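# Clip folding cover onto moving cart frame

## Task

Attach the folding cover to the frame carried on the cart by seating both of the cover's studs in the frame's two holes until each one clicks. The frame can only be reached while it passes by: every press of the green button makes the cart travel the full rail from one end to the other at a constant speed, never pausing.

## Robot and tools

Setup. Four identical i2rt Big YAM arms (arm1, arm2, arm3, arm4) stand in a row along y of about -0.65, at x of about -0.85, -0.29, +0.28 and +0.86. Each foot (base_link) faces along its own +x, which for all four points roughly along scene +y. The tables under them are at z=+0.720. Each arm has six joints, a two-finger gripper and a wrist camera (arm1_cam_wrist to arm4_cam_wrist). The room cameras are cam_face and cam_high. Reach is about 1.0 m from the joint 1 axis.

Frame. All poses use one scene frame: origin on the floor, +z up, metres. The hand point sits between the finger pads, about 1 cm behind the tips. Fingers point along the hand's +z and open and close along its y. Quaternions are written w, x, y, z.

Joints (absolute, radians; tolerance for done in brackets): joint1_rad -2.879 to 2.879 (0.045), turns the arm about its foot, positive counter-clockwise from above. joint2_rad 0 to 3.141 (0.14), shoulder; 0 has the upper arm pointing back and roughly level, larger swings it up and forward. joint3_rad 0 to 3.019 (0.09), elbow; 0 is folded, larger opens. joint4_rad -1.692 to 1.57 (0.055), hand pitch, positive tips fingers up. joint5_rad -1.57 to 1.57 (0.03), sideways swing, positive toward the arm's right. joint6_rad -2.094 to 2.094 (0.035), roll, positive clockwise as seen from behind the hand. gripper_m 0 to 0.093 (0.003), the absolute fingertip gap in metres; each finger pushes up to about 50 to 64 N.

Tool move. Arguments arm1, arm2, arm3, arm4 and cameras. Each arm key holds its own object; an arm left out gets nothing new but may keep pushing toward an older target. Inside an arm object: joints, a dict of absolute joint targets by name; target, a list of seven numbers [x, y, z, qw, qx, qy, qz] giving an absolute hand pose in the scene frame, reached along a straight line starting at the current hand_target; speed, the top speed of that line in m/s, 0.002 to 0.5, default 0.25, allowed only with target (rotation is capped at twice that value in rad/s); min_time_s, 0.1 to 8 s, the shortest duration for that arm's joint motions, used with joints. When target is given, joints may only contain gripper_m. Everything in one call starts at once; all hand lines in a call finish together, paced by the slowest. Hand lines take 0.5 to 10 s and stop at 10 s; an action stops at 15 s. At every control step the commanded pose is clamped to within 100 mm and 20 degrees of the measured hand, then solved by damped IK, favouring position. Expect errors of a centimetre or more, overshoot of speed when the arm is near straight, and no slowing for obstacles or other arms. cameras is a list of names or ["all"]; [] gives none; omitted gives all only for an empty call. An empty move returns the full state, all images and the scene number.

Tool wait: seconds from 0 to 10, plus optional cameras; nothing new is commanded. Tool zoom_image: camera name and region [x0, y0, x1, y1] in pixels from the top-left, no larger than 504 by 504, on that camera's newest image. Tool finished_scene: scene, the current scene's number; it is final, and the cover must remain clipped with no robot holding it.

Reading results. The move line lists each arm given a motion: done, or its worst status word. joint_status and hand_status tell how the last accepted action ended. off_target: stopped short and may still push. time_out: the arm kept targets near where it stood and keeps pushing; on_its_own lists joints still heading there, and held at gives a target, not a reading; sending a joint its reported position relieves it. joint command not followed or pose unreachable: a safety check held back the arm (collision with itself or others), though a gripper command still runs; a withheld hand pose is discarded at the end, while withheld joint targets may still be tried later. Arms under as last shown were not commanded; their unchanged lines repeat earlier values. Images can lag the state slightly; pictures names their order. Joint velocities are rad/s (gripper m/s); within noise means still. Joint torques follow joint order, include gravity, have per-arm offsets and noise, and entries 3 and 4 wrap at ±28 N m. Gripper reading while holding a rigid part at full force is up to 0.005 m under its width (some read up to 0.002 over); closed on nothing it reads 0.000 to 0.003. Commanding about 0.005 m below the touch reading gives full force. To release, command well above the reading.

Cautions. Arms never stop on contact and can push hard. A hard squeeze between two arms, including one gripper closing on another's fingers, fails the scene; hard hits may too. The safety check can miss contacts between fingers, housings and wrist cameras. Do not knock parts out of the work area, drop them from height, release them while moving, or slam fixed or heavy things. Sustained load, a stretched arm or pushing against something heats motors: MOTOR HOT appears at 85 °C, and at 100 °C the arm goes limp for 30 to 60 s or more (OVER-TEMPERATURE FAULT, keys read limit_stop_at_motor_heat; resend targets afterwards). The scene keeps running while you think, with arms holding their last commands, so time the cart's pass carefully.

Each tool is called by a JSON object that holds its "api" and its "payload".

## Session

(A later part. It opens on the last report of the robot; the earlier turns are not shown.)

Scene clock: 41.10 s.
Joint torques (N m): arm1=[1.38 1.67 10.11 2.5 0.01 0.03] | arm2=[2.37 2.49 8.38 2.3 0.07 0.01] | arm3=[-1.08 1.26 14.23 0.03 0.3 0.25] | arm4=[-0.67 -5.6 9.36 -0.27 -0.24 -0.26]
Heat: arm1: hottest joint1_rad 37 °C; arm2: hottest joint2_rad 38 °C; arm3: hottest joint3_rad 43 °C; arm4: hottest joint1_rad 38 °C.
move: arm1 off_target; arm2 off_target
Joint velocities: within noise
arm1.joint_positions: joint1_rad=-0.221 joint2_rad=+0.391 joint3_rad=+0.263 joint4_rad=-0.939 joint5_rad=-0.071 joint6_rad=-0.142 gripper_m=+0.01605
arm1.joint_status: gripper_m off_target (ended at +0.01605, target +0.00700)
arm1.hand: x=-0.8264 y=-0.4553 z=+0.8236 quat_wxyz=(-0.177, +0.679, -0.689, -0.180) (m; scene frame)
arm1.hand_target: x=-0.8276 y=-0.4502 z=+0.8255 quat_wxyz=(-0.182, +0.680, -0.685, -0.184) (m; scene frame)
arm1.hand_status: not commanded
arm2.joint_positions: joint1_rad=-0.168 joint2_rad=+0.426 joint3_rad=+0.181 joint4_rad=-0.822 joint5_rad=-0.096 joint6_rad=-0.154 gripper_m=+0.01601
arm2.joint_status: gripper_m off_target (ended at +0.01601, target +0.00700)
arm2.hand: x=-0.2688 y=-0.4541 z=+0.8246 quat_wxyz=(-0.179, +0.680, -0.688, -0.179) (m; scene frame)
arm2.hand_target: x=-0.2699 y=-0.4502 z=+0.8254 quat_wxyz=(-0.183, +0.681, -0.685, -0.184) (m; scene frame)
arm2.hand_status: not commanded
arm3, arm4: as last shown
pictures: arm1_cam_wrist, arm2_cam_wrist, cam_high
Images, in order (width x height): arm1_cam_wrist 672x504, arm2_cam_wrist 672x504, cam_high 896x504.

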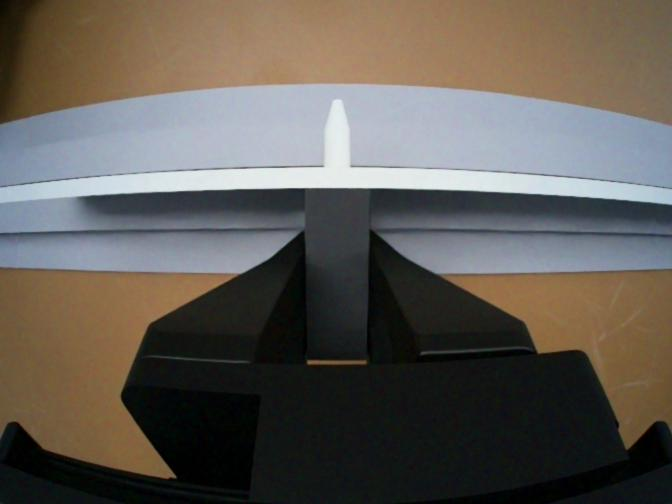

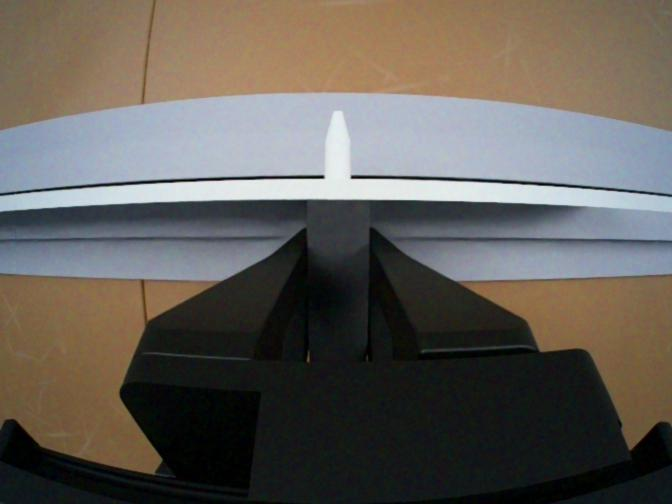

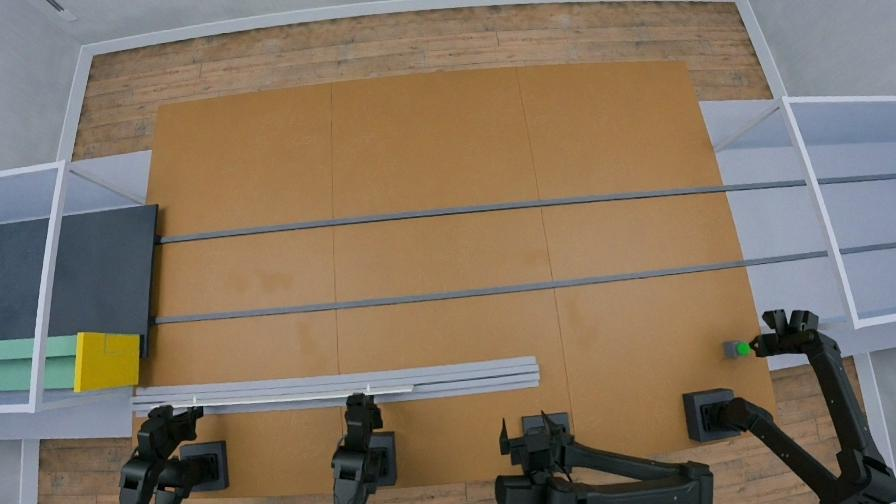

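{"api": "move", "payload": {"cameras": ["cam_face"]}}

{"api": "zoom_image", "payload": {"camera": "cam_face", "region": [240, 180, 420, 330]}}

{"api": "zoom_image", "payload": {"camera": "cam_face", "region": [430, 220, 580, 330]}}

Scene clock: 41.40 s.
Joint torques (N m): arm1=[1.38 1.73 10.11 2.51 0.01 0.03] | arm2=[2.43 2.49 8.38 2.32 0.07 0.01] | arm3=[-1.14 1.14 14.27 0.03 0.3 0.26] | arm4=[-0.15 -5.71 9.5 -0.27 -0.23 -0.28]
Heat: arm1: hottest joint1_rad 37 °C; arm2: hottest joint2_rad 38 °C; arm3: hottest joint3_rad 43 °C; arm4: hottest joint1_rad 38 °C.
Joint velocities: within noise
arm1.joint_positions: joint1_rad=-0.221 joint2_rad=+0.391 joint3_rad=+0.263 joint4_rad=-0.939 joint5_rad=-0.071 joint6_rad=-0.142 gripper_m=+0.01605
arm1.joint_status: gripper_m off_target (ended at +0.01605, target +0.00700)
arm1.hand: x=-0.8264 y=-0.4553 z=+0.8236 quat_wxyz=(-0.177, +0.679, -0.689, -0.180) (m; scene frame)
arm1.hand_target: x=-0.8276 y=-0.4502 z=+0.8255 quat_wxyz=(-0.182, +0.680, -0.685, -0.184) (m; scene frame)
arm1.hand_status: not commanded
arm2.joint_positions: joint1_rad=-0.168 joint2_rad=+0.426 joint3_rad=+0.181 joint4_rad=-0.822 joint5_rad=-0.096 joint6_rad=-0.154 gripper_m=+0.01601
arm2.joint_status: gripper_m off_target (ended at +0.01601, target +0.00700)
arm2.hand: x=-0.2688 y=-0.4541 z=+0.8246 quat_wxyz=(-0.179, +0.680, -0.688, -0.179) (m; scene frame)
arm2.hand_target: x=-0.2699 y=-0.4502 z=+0.8254 quat_wxyz=(-0.183, +0.681, -0.685, -0.184) (m; scene frame)
arm2.hand_status: not commanded
arm3.joint_positions: joint1_rad=+1.386 joint2_rad=+0.615 joint3_rad=+0.960 joint4_rad=-1.666 joint5_rad=+0.740 joint6_rad=+1.201 gripper_m=+0.09397
arm3.joint_status: not commanded
arm3.hand: x=+0.1491 y=-0.4968 z=+1.0803 quat_wxyz=(-0.260, +0.677, -0.633, -0.272) (m; scene frame)
arm3.hand_target: x=+0.1509 y=-0.4967 z=+1.1019 quat_wxyz=(-0.245, +0.660, -0.648, -0.290) (m; scene frame)
arm3.hand_status: not commanded
arm4.joint_positions: joint1_rad=-0.568 joint2_rad=+1.181 joint3_rad=+0.598 joint4_rad=-0.988 joint5_rad=+0.004 joint6_rad=-0.568 gripper_m=+0.00118
arm4.joint_status: not commanded
arm4.hand: x=+1.0036 y=-0.4365 z=+0.8287 quat_wxyz=(+0.009, +0.702, -0.712, +0.003) (m; scene frame)
arm4.hand_target: x=+1.0121 y=-0.4276 z=+0.8399 quat_wxyz=(-0.001, +0.707, -0.707, +0.000) (m; scene frame)
arm4.hand_status: not commanded
pictures: cam_face
Images, in order (width x height): cam_face 896x504.

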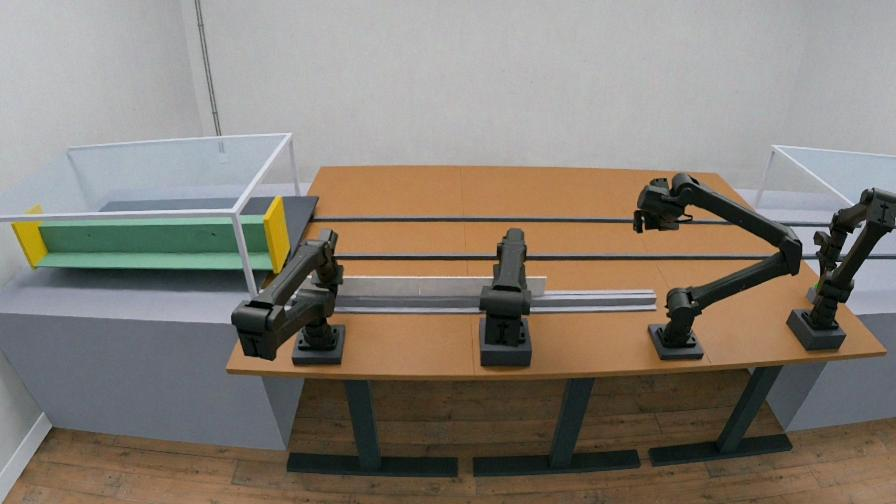

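Scaled by 2.800 from the camera's 896x504 image, which has a finer 1280x720 frame.

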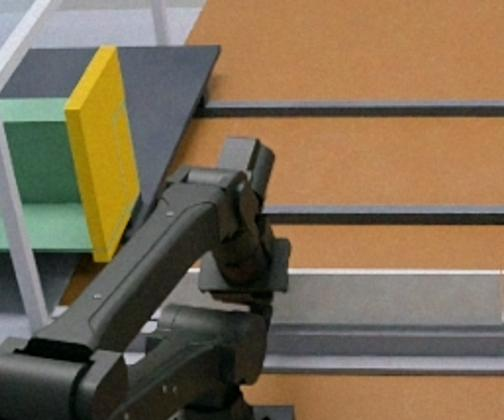

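Scaled by 3.360 from the camera's 896x504 image, which has a finer 1280x720 frame.

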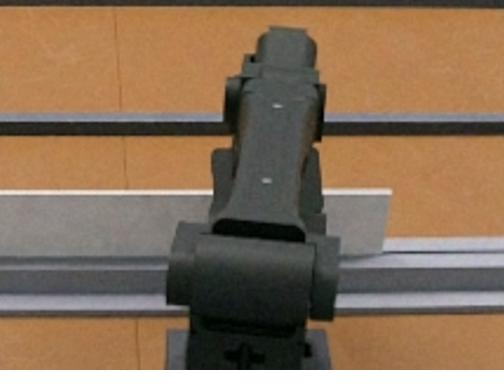

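{"api": "move", "payload": {"arm1": {"target": [-0.8275, -0.450, 0.845, -0.18301, 0.68301, -0.68301, -0.18301], "speed": 0.04}, "arm2": {"target": [-0.270, -0.450, 0.845, -0.18301, 0.68301, -0.68301, -0.18301], "speed": 0.04}, "cameras": ["arm1_cam_wrist", "arm2_cam_wrist", "cam_face"]}}

Scene clock: 42.63 s.
Joint torques (N m): arm1=[1.55 1.26 14.26 0.42 0.06 -0.02] | arm2=[2.37 0.97 11.9 -0.01 0.05 -0.05] | arm3=[-1.08 1.2 14.23 0.03 0.3 0.25] | arm4=[-0.32 -5.48 9.39 -0.24 -0.24 -0.28]
Heat: arm1: hottest joint1_rad 37 °C; arm2: hottest joint2_rad 38 °C; arm3: hottest joint3_rad 43 °C; arm4: hottest joint1_rad 38 °C.
move: arm1 off_target; arm2 off_target
Joint velocities: within noise
arm1.joint_positions: joint1_rad=-0.221 joint2_rad=+0.391 joint3_rad=+0.263 joint4_rad=-0.941 joint5_rad=-0.069 joint6_rad=-0.142 gripper_m=+0.01605
arm1.joint_status: not commanded
arm1.hand: x=-0.8262 y=-0.4557 z=+0.8234 quat_wxyz=(-0.177, +0.679, -0.689, -0.179) (m; scene frame)
arm1.hand_target: x=-0.8271 y=-0.4491 z=+0.8440 quat_wxyz=(-0.184, +0.683, -0.683, -0.183) (m; scene frame)
arm1.hand_status: off_target (0.022 m and 1.2 deg from the pose sent, 0.022 m and 1.1 deg at the start)
arm2.joint_positions: joint1_rad=-0.168 joint2_rad=+0.426 joint3_rad=+0.181 joint4_rad=-0.825 joint5_rad=-0.096 joint6_rad=-0.154 gripper_m=+0.01600
arm2.joint_status: not commanded
arm2.hand: x=-0.2689 y=-0.4547 z=+0.8242 quat_wxyz=(-0.178, +0.680, -0.688, -0.179) (m; scene frame)
arm2.hand_target: x=-0.2698 y=-0.4488 z=+0.8433 quat_wxyz=(-0.183, +0.683, -0.683, -0.183) (m; scene frame)
arm2.hand_status: off_target (0.021 m and 1.0 deg from the pose sent, 0.021 m and 0.9 deg at the start)
arm3, arm4: as last shown
pictures: arm1_cam_wrist, arm2_cam_wrist, cam_face
Images, in order (width x height): arm1_cam_wrist 672x504, arm2_cam_wrist 672x504, cam_face 896x504.

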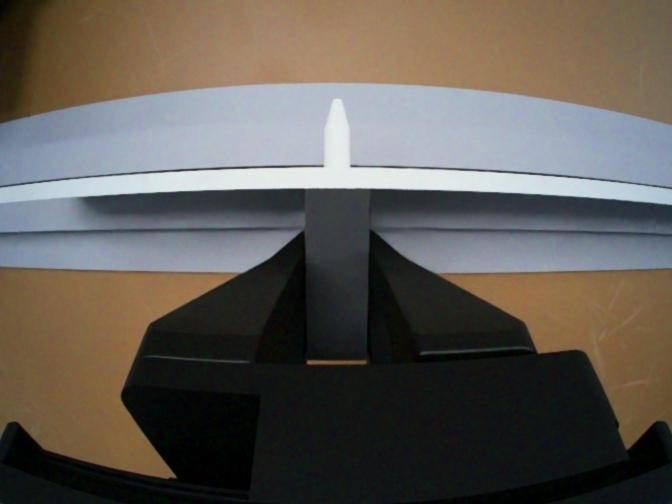

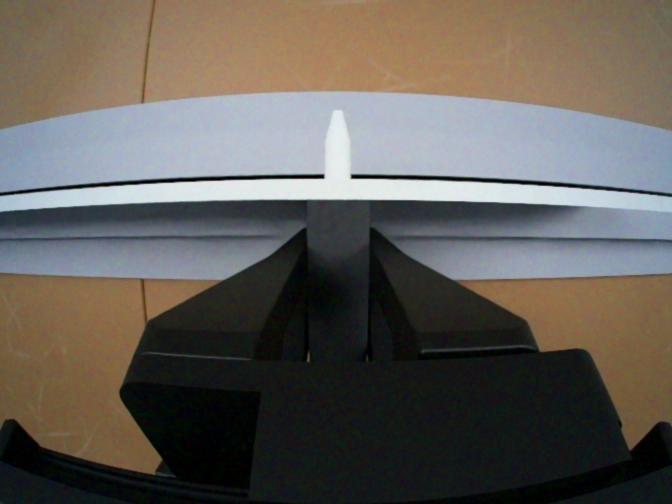

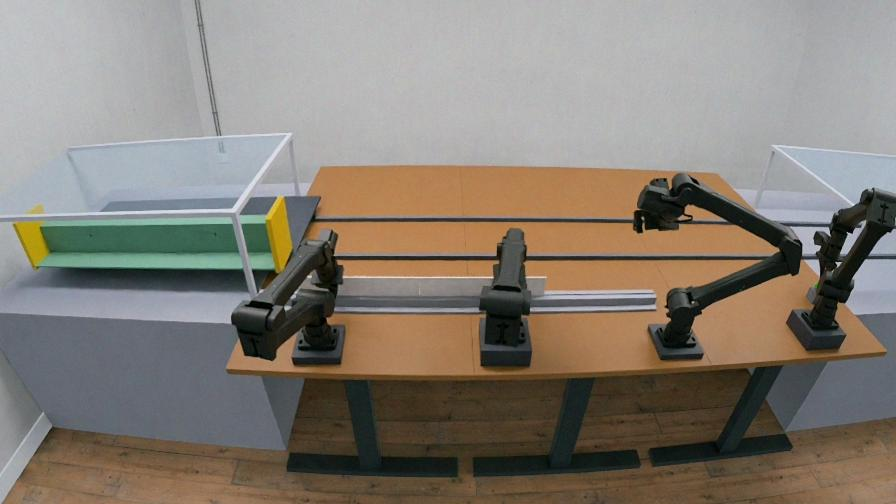

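{"api": "move", "payload": {"arm1": {"target": [-0.8275, -0.455, 0.865, -0.18301, 0.68301, -0.68301, -0.18301], "speed": 0.04}, "arm2": {"target": [-0.270, -0.455, 0.865, -0.18301, 0.68301, -0.68301, -0.18301], "speed": 0.04}, "cameras": ["arm1_cam_wrist", "arm2_cam_wrist", "cam_face"]}}

Scene clock: 43.83 s.
Joint torques (N m): arm1=[1.26 0.03 17.58 -1.14 -0.08 -0.04] | arm2=[1.79 0.21 13.44 -0.57 -0.08 -0.11] | arm3=[-1.2 1.14 14.24 0.02 0.3 0.25] | arm4=[-0.5 -5.66 9.43 -0.21 -0.24 -0.27]
Heat: arm1: hottest joint1_rad 37 °C; arm2: hottest joint2_rad 38 °C; arm3: hottest joint3_rad 43 °C; arm4: hottest joint1_rad 38 °C.
move: arm1 off_target; arm2 off_target
Joint velocities: within noise
arm1.joint_positions: joint1_rad=-0.221 joint2_rad=+0.391 joint3_rad=+0.264 joint4_rad=-0.953 joint5_rad=-0.069 joint6_rad=-0.142 gripper_m=+0.01603
arm1.joint_status: not commanded
arm1.hand: x=-0.8266 y=-0.4579 z=+0.8227 quat_wxyz=(-0.173, +0.680, -0.690, -0.176) (m; scene frame)
arm1.hand_target: x=-0.8270 y=-0.4500 z=+0.8609 quat_wxyz=(-0.185, +0.682, -0.682, -0.186) (m; scene frame)
arm1.hand_status: off_target (0.042 m and 1.7 deg from the pose sent, 0.042 m and 1.2 deg at the start)
arm2.joint_positions: joint1_rad=-0.162 joint2_rad=+0.397 joint3_rad=+0.206 joint4_rad=-0.886 joint5_rad=-0.096 joint6_rad=-0.160 gripper_m=+0.01600
arm2.joint_status: not commanded
arm2.hand: x=-0.2708 y=-0.4580 z=+0.8340 quat_wxyz=(-0.175, +0.685, -0.685, -0.176) (m; scene frame)
arm2.hand_target: x=-0.2707 y=-0.4506 z=+0.8628 quat_wxyz=(-0.186, +0.687, -0.678, -0.185) (m; scene frame)
arm2.hand_status: off_target (0.031 m and 1.3 deg from the pose sent, 0.041 m and 1.0 deg at the start)
arm3, arm4: as last shown
pictures: arm1_cam_wrist, arm2_cam_wrist, cam_face
Images, in order (width x height): arm1_cam_wrist 672x504, arm2_cam_wrist 672x504, cam_face 896x504.

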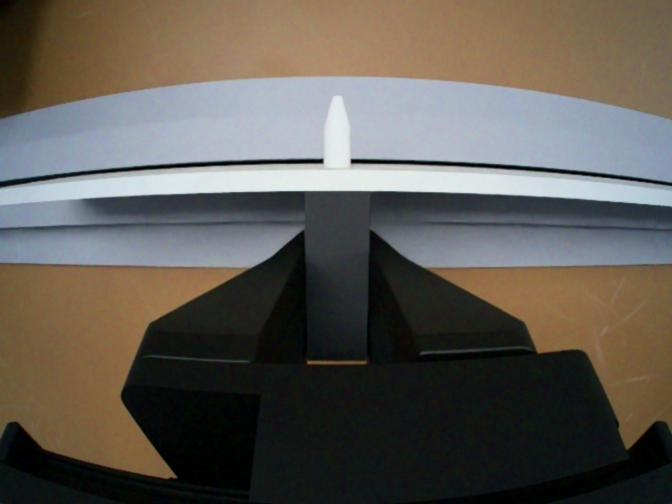

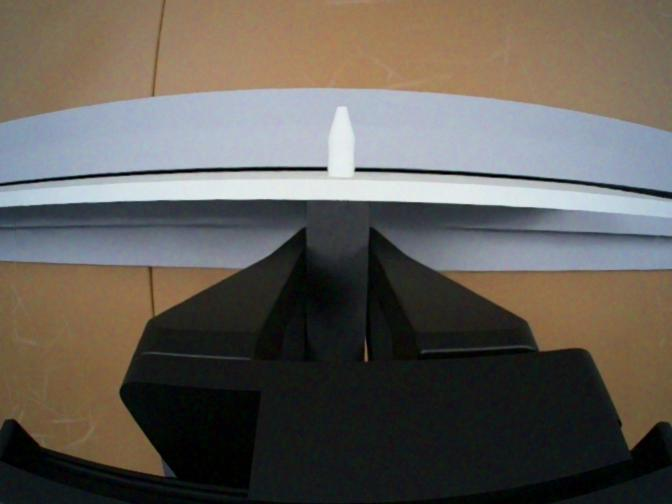

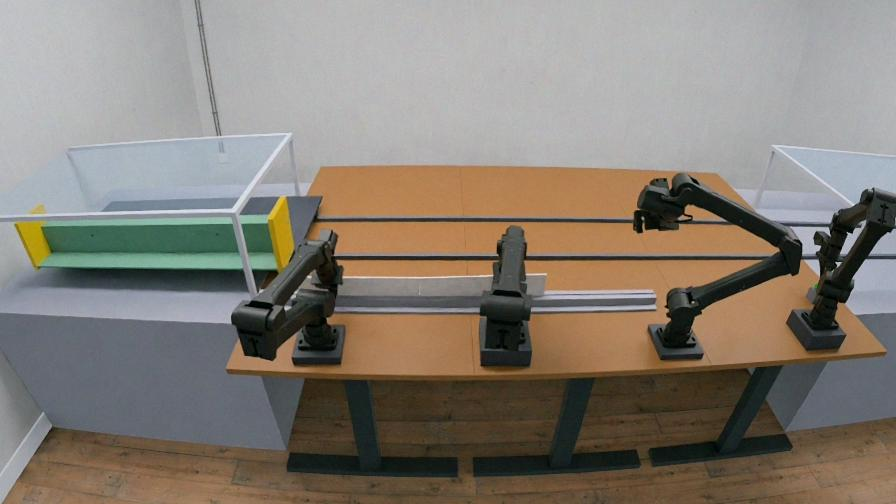

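{"api": "move", "payload": {"arm1": {"target": [-0.8275, -0.450, 0.885, -0.18301, 0.68301, -0.68301, -0.18301], "speed": 0.04}, "arm2": {"target": [-0.270, -0.450, 0.875, -0.18301, 0.68301, -0.68301, -0.18301], "speed": 0.04}, "cameras": ["arm1_cam_wrist", "arm2_cam_wrist", "cam_face"]}}

Scene clock: 45.10 s.
Joint torques (N m): arm1=[1.73 -0.56 20.15 -1.7 -0.03 0.01] | arm2=[1.73 1.61 14.28 -0.23 0.03 0.03] | arm3=[-1.14 1.14 14.23 0.03 0.3 0.25] | arm4=[-0.09 -5.77 9.42 -0.31 -0.23 -0.29]
Heat: arm1: hottest joint1_rad 37 °C; arm2: hottest joint3_rad 39 °C; arm3: hottest joint3_rad 43 °C; arm4: hottest joint1_rad 38 °C.
move: arm1 off_target; arm2 off_target
Joint velocities: within noise
arm1.joint_positions: joint1_rad=-0.218 joint2_rad=+0.434 joint3_rad=+0.283 joint4_rad=-0.964 joint5_rad=-0.066 joint6_rad=-0.142 gripper_m=+0.01602
arm1.joint_status: not commanded
arm1.hand: x=-0.8267 y=-0.4578 z=+0.8231 quat_wxyz=(-0.160, +0.684, -0.693, -0.165) (m; scene frame)
arm1.hand_target: x=-0.8270 y=-0.4447 z=+0.8755 quat_wxyz=(-0.180, +0.684, -0.683, -0.181) (m; scene frame)
arm1.hand_status: off_target (0.062 m and 3.6 deg from the pose sent, 0.063 m and 1.7 deg at the start)
arm2.joint_positions: joint1_rad=-0.158 joint2_rad=+0.400 joint3_rad=+0.224 joint4_rad=-0.912 joint5_rad=-0.097 joint6_rad=-0.161 gripper_m=+0.01600
arm2.joint_status: not commanded
arm2.hand: x=-0.2721 y=-0.4585 z=+0.8395 quat_wxyz=(-0.170, +0.688, -0.684, -0.174) (m; scene frame)
arm2.hand_target: x=-0.2708 y=-0.4477 z=+0.8720 quat_wxyz=(-0.182, +0.684, -0.682, -0.184) (m; scene frame)
arm2.hand_status: off_target (0.037 m and 1.9 deg from the pose sent, 0.042 m and 1.3 deg at the start)
arm3, arm4: as last shown
pictures: arm1_cam_wrist, arm2_cam_wrist, cam_face
Images, in order (width x height): arm1_cam_wrist 672x504, arm2_cam_wrist 672x504, cam_face 896x504.

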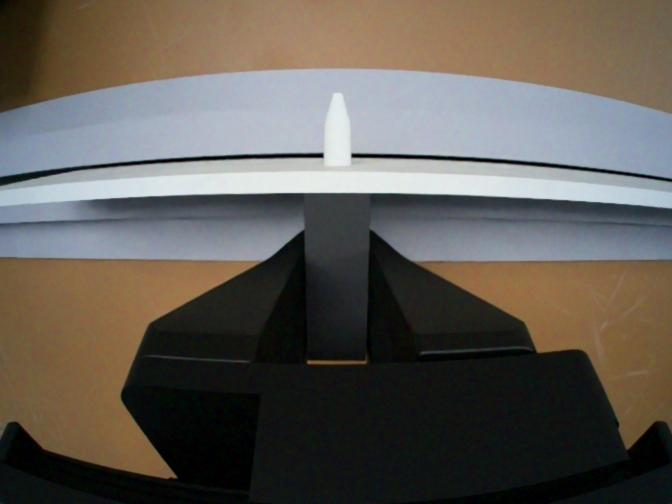

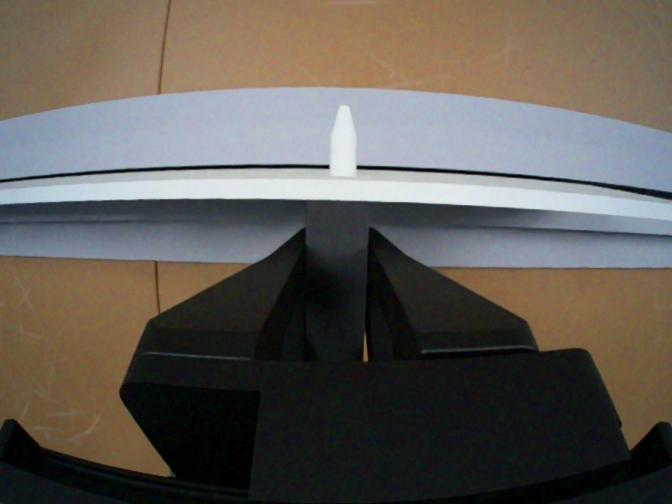

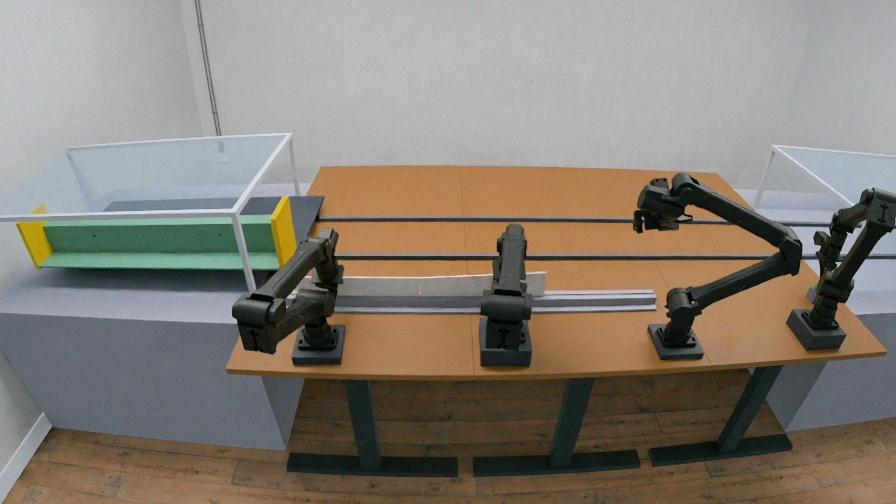

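{"api": "move", "payload": {"arm1": {"target": [-0.8275, -0.453, 0.885, -0.21851, 0.67250, -0.67250, -0.21851], "speed": 0.04}, "arm2": {"target": [-0.270, -0.453, 0.875, -0.21851, 0.67250, -0.67250, -0.21851], "speed": 0.04}, "cameras": ["arm1_cam_wrist", "arm2_cam_wrist", "cam_face"]}}

Scene clock: 47.23 s.
Joint torques (N m): arm1=[-0.32 -3.31 18.02 -0.68 -0.93 -0.12] | arm2=[-0.32 0.03 11.55 0.88 -0.12 -0.06] | arm3=[-1.14 1.2 14.23 0.01 0.3 0.25] | arm4=[-0.21 -5.71 9.46 -0.27 -0.23 -0.28]
Heat: arm1: hottest joint1_rad 37 °C; arm2: hottest joint3_rad 39 °C; arm3: hottest joint3_rad 43 °C; arm4: hottest joint1_rad 38 °C.
move: arm1 off_target; arm2 off_target
Joint velocities: within noise
arm1.joint_positions: joint1_rad=-0.222 joint2_rad=+0.344 joint3_rad=+0.261 joint4_rad=-0.964 joint5_rad=-0.071 joint6_rad=-0.142 gripper_m=+0.01601
arm1.joint_status: not commanded
arm1.hand: x=-0.8266 y=-0.4583 z=+0.8280 quat_wxyz=(-0.186, +0.677, -0.687, -0.186) (m; scene frame)
arm1.hand_target: x=-0.8268 y=-0.4487 z=+0.8785 quat_wxyz=(-0.218, +0.673, -0.673, -0.218) (m; scene frame)
arm1.hand_status: off_target (0.057 m and 5.6 deg from the pose sent, 0.062 m and 9.5 deg at the start)
arm2.joint_positions: joint1_rad=-0.167 joint2_rad=+0.277 joint3_rad=+0.215 joint4_rad=-0.946 joint5_rad=-0.120 joint6_rad=-0.164 gripper_m=+0.01611
arm2.joint_status: not commanded
arm2.hand: x=-0.2745 y=-0.4592 z=+0.8517 quat_wxyz=(-0.196, +0.682, -0.674, -0.204) (m; scene frame)
arm2.hand_target: x=-0.2700 y=-0.4538 z=+0.8732 quat_wxyz=(-0.216, +0.672, -0.675, -0.215) (m; scene frame)
arm2.hand_status: off_target (0.025 m and 3.3 deg from the pose sent, 0.036 m and 7.9 deg at the start)
arm3, arm4: as last shown
pictures: arm1_cam_wrist, arm2_cam_wrist, cam_face
Images, in order (width x height): arm1_cam_wrist 672x504, arm2_cam_wrist 672x504, cam_face 896x504.

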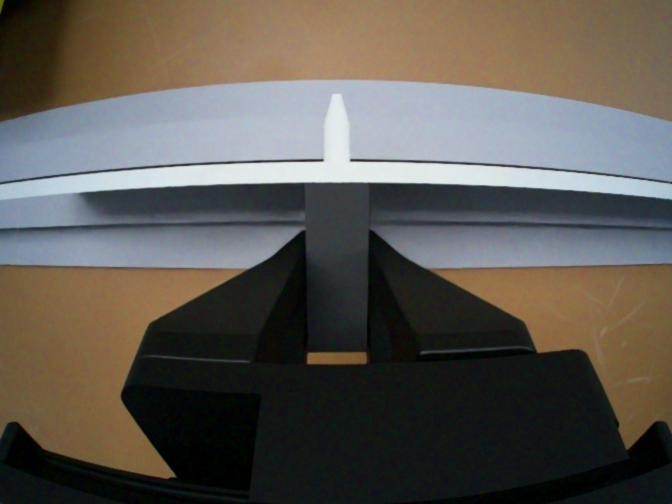

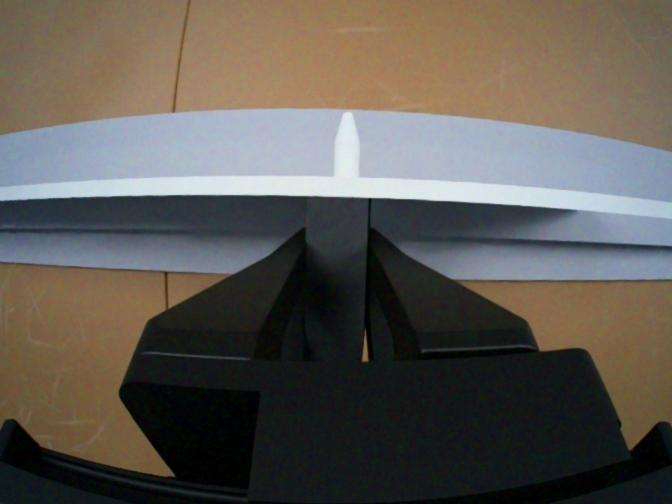

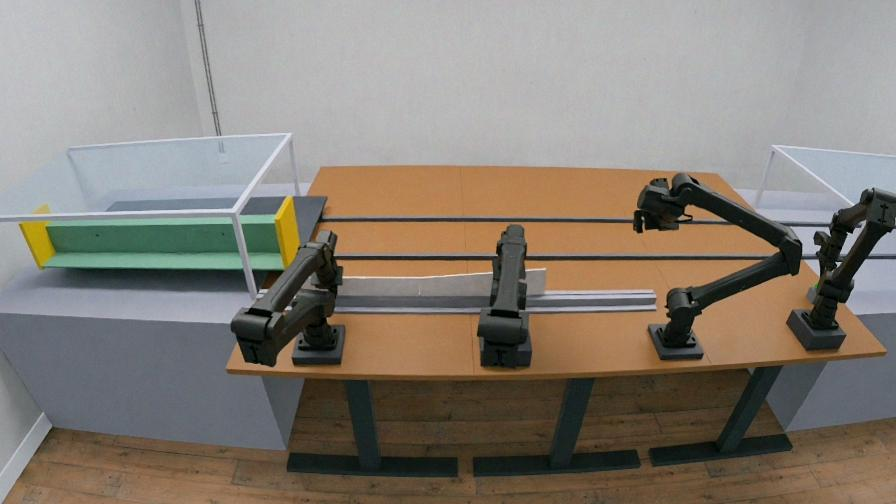

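{"api": "zoom_image", "payload": {"camera": "cam_face", "region": [280, 240, 600, 330]}}

{"api": "move", "payload": {"arm1": {"target": [-0.8275, -0.455, 0.90, -0.21851, 0.67250, -0.67250, -0.21851], "speed": 0.04}, "arm2": {"target": [-0.270, -0.455, 0.865, -0.21851, 0.67250, -0.67250, -0.21851], "speed": 0.04}, "cameras": ["arm1_cam_wrist", "arm2_cam_wrist", "cam_face"]}}

Scaled by 1.575 from the camera's 896x504 image, which has a finer 1280x720 frame.

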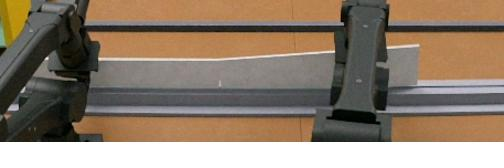

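Scene clock: 48.47 s.
Joint torques (N m): arm1=[-0.21 -2.55 20.79 -1.47 -0.9 -0.11] | arm2=[-0.21 0.62 10.19 1.52 -0.1 -0.08] | arm3=[-1.14 1.2 14.26 0.02 0.3 0.25] | arm4=[-0.56 -5.3 9.46 -0.29 -0.26 -0.29]
Heat: arm1: hottest joint1_rad 37 °C; arm2: hottest joint3_rad 39 °C; arm3: hottest joint3_rad 44 °C; arm4: hottest joint1_rad 38 °C.
move: arm1 off_target; arm2 off_target
Joint velocities: within noise
arm1.joint_positions: joint1_rad=-0.222 joint2_rad=+0.344 joint3_rad=+0.261 joint4_rad=-0.964 joint5_rad=-0.071 joint6_rad=-0.142 gripper_m=+0.01601
arm1.joint_status: not commanded
arm1.hand: x=-0.8266 y=-0.4583 z=+0.8280 quat_wxyz=(-0.186, +0.677, -0.687, -0.186) (m; scene frame)
arm1.hand_target: x=-0.8265 y=-0.4472 z=+0.8906 quat_wxyz=(-0.219, +0.673, -0.672, -0.218) (m; scene frame)
arm1.hand_status: off_target (0.072 m and 5.6 deg from the pose sent, 0.072 m and 5.6 deg at the start)
arm2.joint_positions: joint1_rad=-0.173 joint2_rad=+0.254 joint3_rad=+0.206 joint4_rad=-0.945 joint5_rad=-0.128 joint6_rad=-0.169 gripper_m=+0.01613
arm2.joint_status: not commanded
arm2.hand: x=-0.2747 y=-0.4594 z=+0.8511 quat_wxyz=(-0.201, +0.681, -0.672, -0.210) (m; scene frame)
arm2.hand_target: x=-0.2704 y=-0.4549 z=+0.8646 quat_wxyz=(-0.219, +0.673, -0.672, -0.218) (m; scene frame)
arm2.hand_status: off_target (0.015 m and 2.4 deg from the pose sent, 0.015 m and 3.3 deg at the start)
arm3, arm4: as last shown
pictures: arm1_cam_wrist, arm2_cam_wrist, cam_face
Images, in order (width x height): arm1_cam_wrist 672x504, arm2_cam_wrist 672x504, cam_face 896x504.

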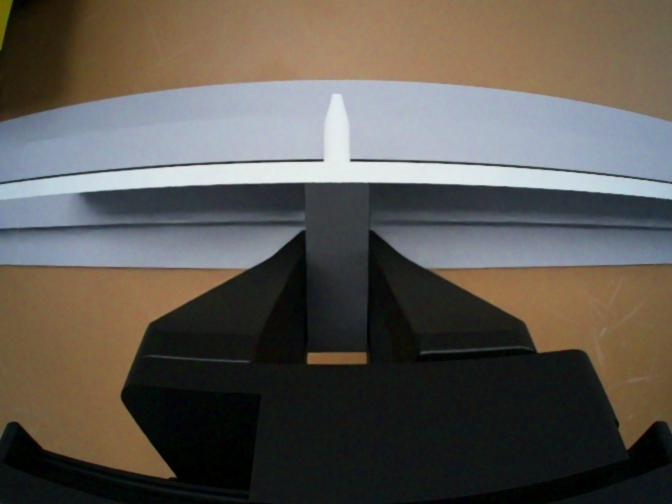

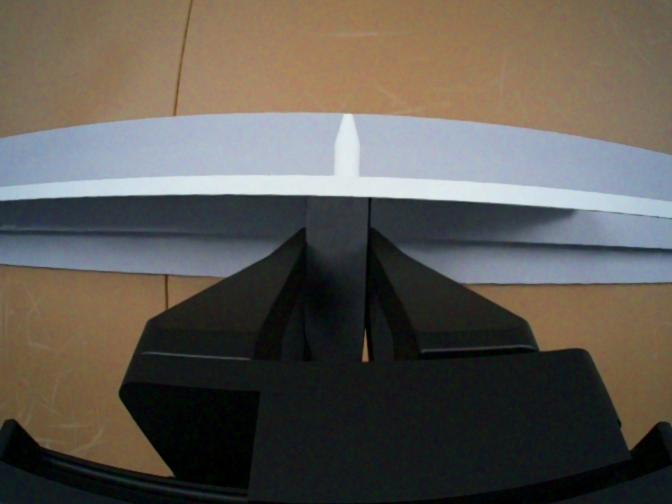

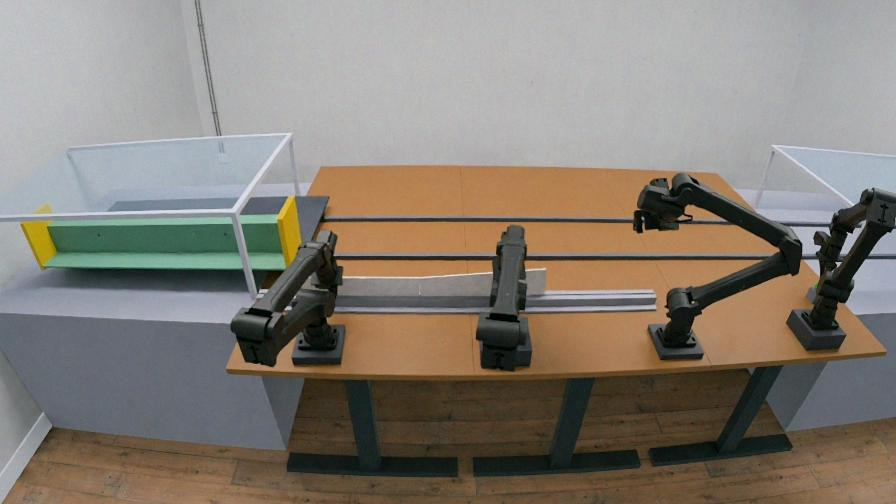

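{"api": "move", "payload": {"arm1": {"target": [-0.8275, -0.462, 0.925, -0.21851, 0.67250, -0.67250, -0.21851], "speed": 0.06}, "arm2": {"target": [-0.270, -0.455, 0.855, -0.21851, 0.67250, -0.67250, -0.21851], "speed": 0.04}, "cameras": ["arm1_cam_wrist", "arm2_cam_wrist", "cam_face"]}}

Scene clock: 50.07 s.
Joint torques (N m): arm1=[-0.32 -1.79 24.65 -2.76 -0.89 -0.11] | arm2=[-0.03 1.14 9.07 2.06 -0.08 -0.07] | arm3=[-1.03 1.14 14.24 0.02 0.3 0.25] | arm4=[-0.5 -5.54 9.37 -0.35 -0.23 -0.27]
Heat: arm1: hottest joint1_rad 37 °C; arm2: hottest joint3_rad 39 °C; arm3: hottest joint3_rad 44 °C; arm4: hottest joint1_rad 38 °C.
move: arm1 off_target; arm2 off_target
Joint velocities: within noise
arm1.joint_positions: joint1_rad=-0.222 joint2_rad=+0.344 joint3_rad=+0.261 joint4_rad=-0.965 joint5_rad=-0.071 joint6_rad=-0.142 gripper_m=+0.01601
arm1.joint_status: not commanded
arm1.hand: x=-0.8267 y=-0.4587 z=+0.8278 quat_wxyz=(-0.185, +0.677, -0.687, -0.185) (m; scene frame)
arm1.hand_target: x=-0.8259 y=-0.4468 z=+0.9071 quat_wxyz=(-0.220, +0.672, -0.672, -0.218) (m; scene frame)
arm1.hand_status: off_target (0.097 m and 5.7 deg from the pose sent, 0.097 m and 5.6 deg at the start)
arm2.joint_positions: joint1_rad=-0.177 joint2_rad=+0.249 joint3_rad=+0.197 joint4_rad=-0.935 joint5_rad=-0.130 joint6_rad=-0.172 gripper_m=+0.01614
arm2.joint_status: not commanded
arm2.hand: x=-0.2741 y=-0.4594 z=+0.8484 quat_wxyz=(-0.203, +0.680, -0.672, -0.211) (m; scene frame)
arm2.hand_target: x=-0.2703 y=-0.4553 z=+0.8552 quat_wxyz=(-0.218, +0.673, -0.672, -0.218) (m; scene frame)
arm2.hand_status: off_target (0.009 m and 2.1 deg from the pose sent, 0.008 m and 2.4 deg at the start)
arm3, arm4: as last shown
pictures: arm1_cam_wrist, arm2_cam_wrist, cam_face
Images, in order (width x height): arm1_cam_wrist 672x504, arm2_cam_wrist 672x504, cam_face 896x504.

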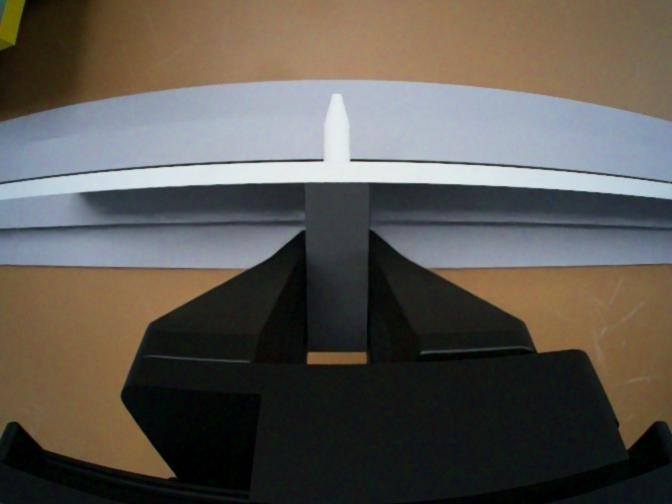

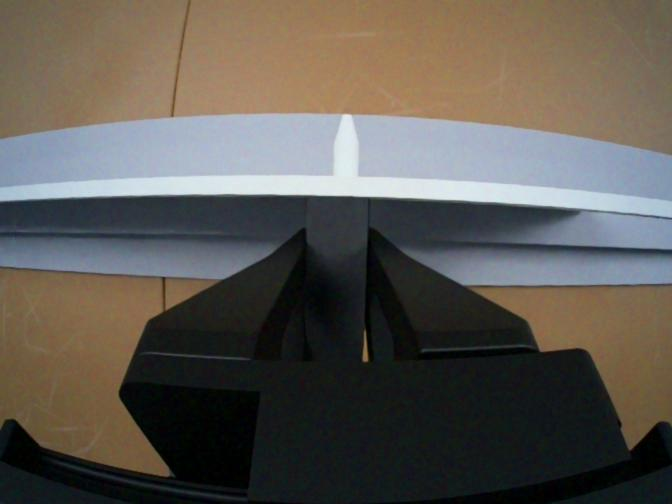

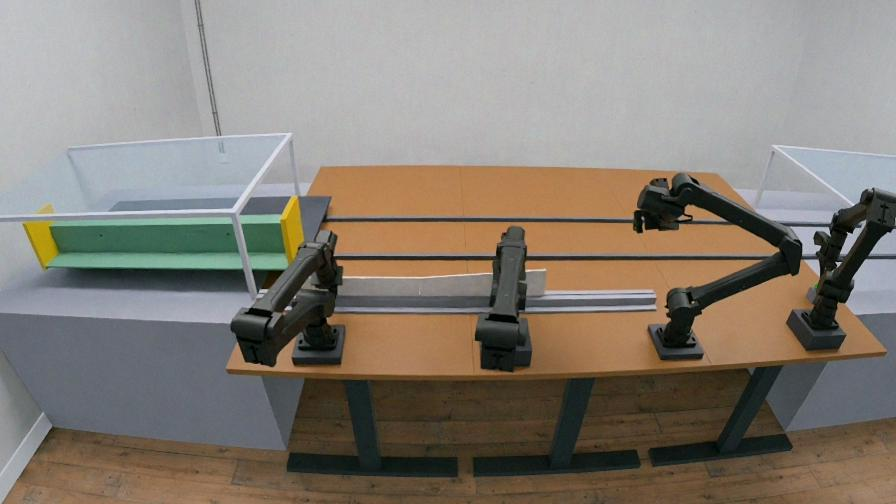

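{"api": "move", "payload": {"arm1": {"target": [-0.8275, -0.460, 0.865, -0.28760, 0.64598, -0.64598, -0.28760], "speed": 0.06}, "arm2": {"target": [-0.270, -0.458, 0.850, -0.21851, 0.67250, -0.67250, -0.21851], "speed": 0.04}, "cameras": ["arm1_cam_wrist", "arm2_cam_wrist", "cam_face"]}}

Scene clock: 52.77 s.
Joint torques (N m): arm1=[-0.73 0.26 15.1 1.01 -1.07 -0.16] | arm2=[0.03 1.38 8.68 1.8 -0.09 -0.07] | arm3=[-1.14 1.08 14.23 0.02 0.3 0.25] | arm4=[-0.32 -5.6 9.47 -0.18 -0.22 -0.3]
Heat: arm1: hottest joint1_rad 37 °C; arm2: hottest joint3_rad 39 °C; arm3: hottest joint3_rad 44 °C; arm4: hottest joint1_rad 38 °C.
move: arm1 off_target; arm2 done
Joint velocities: within noise
arm1.joint_positions: joint1_rad=-0.327 joint2_rad=+0.034 joint3_rad=+0.168 joint4_rad=-0.979 joint5_rad=-0.181 joint6_rad=-0.201 gripper_m=+0.01601
arm1.joint_status: not commanded
arm1.hand: x=-0.8267 y=-0.4622 z=+0.8304 quat_wxyz=(-0.254, +0.655, -0.662, -0.261) (m; scene frame)
arm1.hand_target: x=-0.8273 y=-0.4584 z=+0.8629 quat_wxyz=(-0.278, +0.653, -0.646, -0.281) (m; scene frame)
arm1.hand_status: off_target (0.035 m and 5.3 deg from the pose sent, 0.037 m and 17.6 deg at the start; a joint's target at an end of its range on 20 of 67 steps)
arm2.joint_positions: joint1_rad=-0.185 joint2_rad=+0.229 joint3_rad=+0.186 joint4_rad=-0.931 joint5_rad=-0.136 joint6_rad=-0.177 gripper_m=+0.01614
arm2.joint_status: not commanded
arm2.hand: x=-0.2737 y=-0.4594 z=+0.8469 quat_wxyz=(-0.209, +0.679, -0.671, -0.216) (m; scene frame)
arm2.hand_target: x=-0.2704 y=-0.4580 z=+0.8497 quat_wxyz=(-0.218, +0.673, -0.673, -0.219) (m; scene frame)
arm2.hand_status: done (0.005 m and 1.4 deg from the pose sent, 0.005 m and 2.1 deg at the start)
arm3, arm4: as last shown
pictures: arm1_cam_wrist, arm2_cam_wrist, cam_face
Images, in order (width x height): arm1_cam_wrist 672x504, arm2_cam_wrist 672x504, cam_face 896x504.

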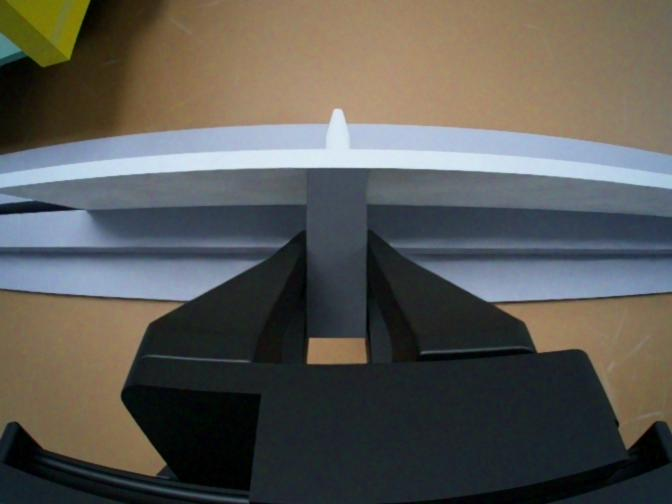

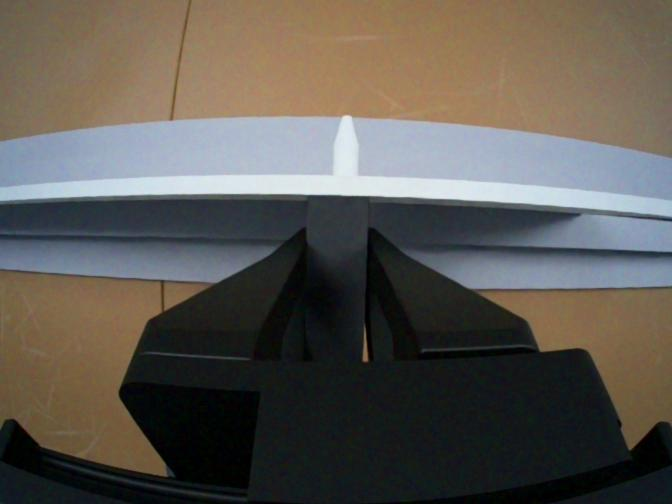

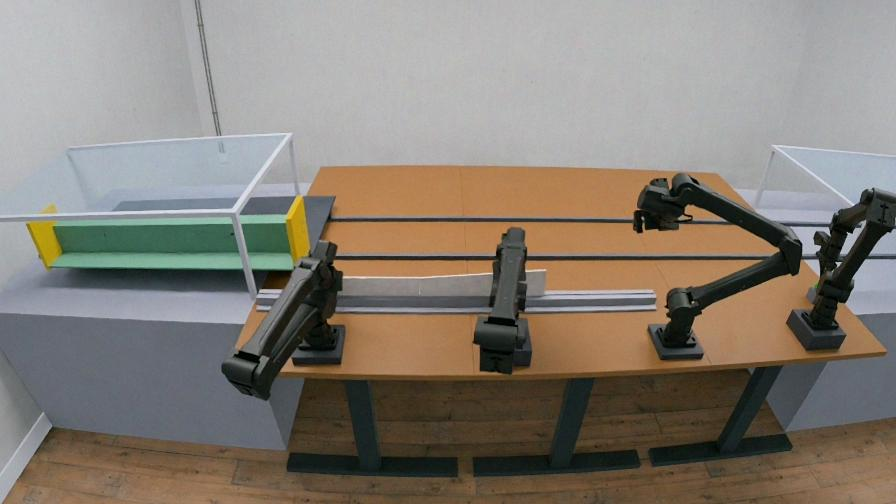

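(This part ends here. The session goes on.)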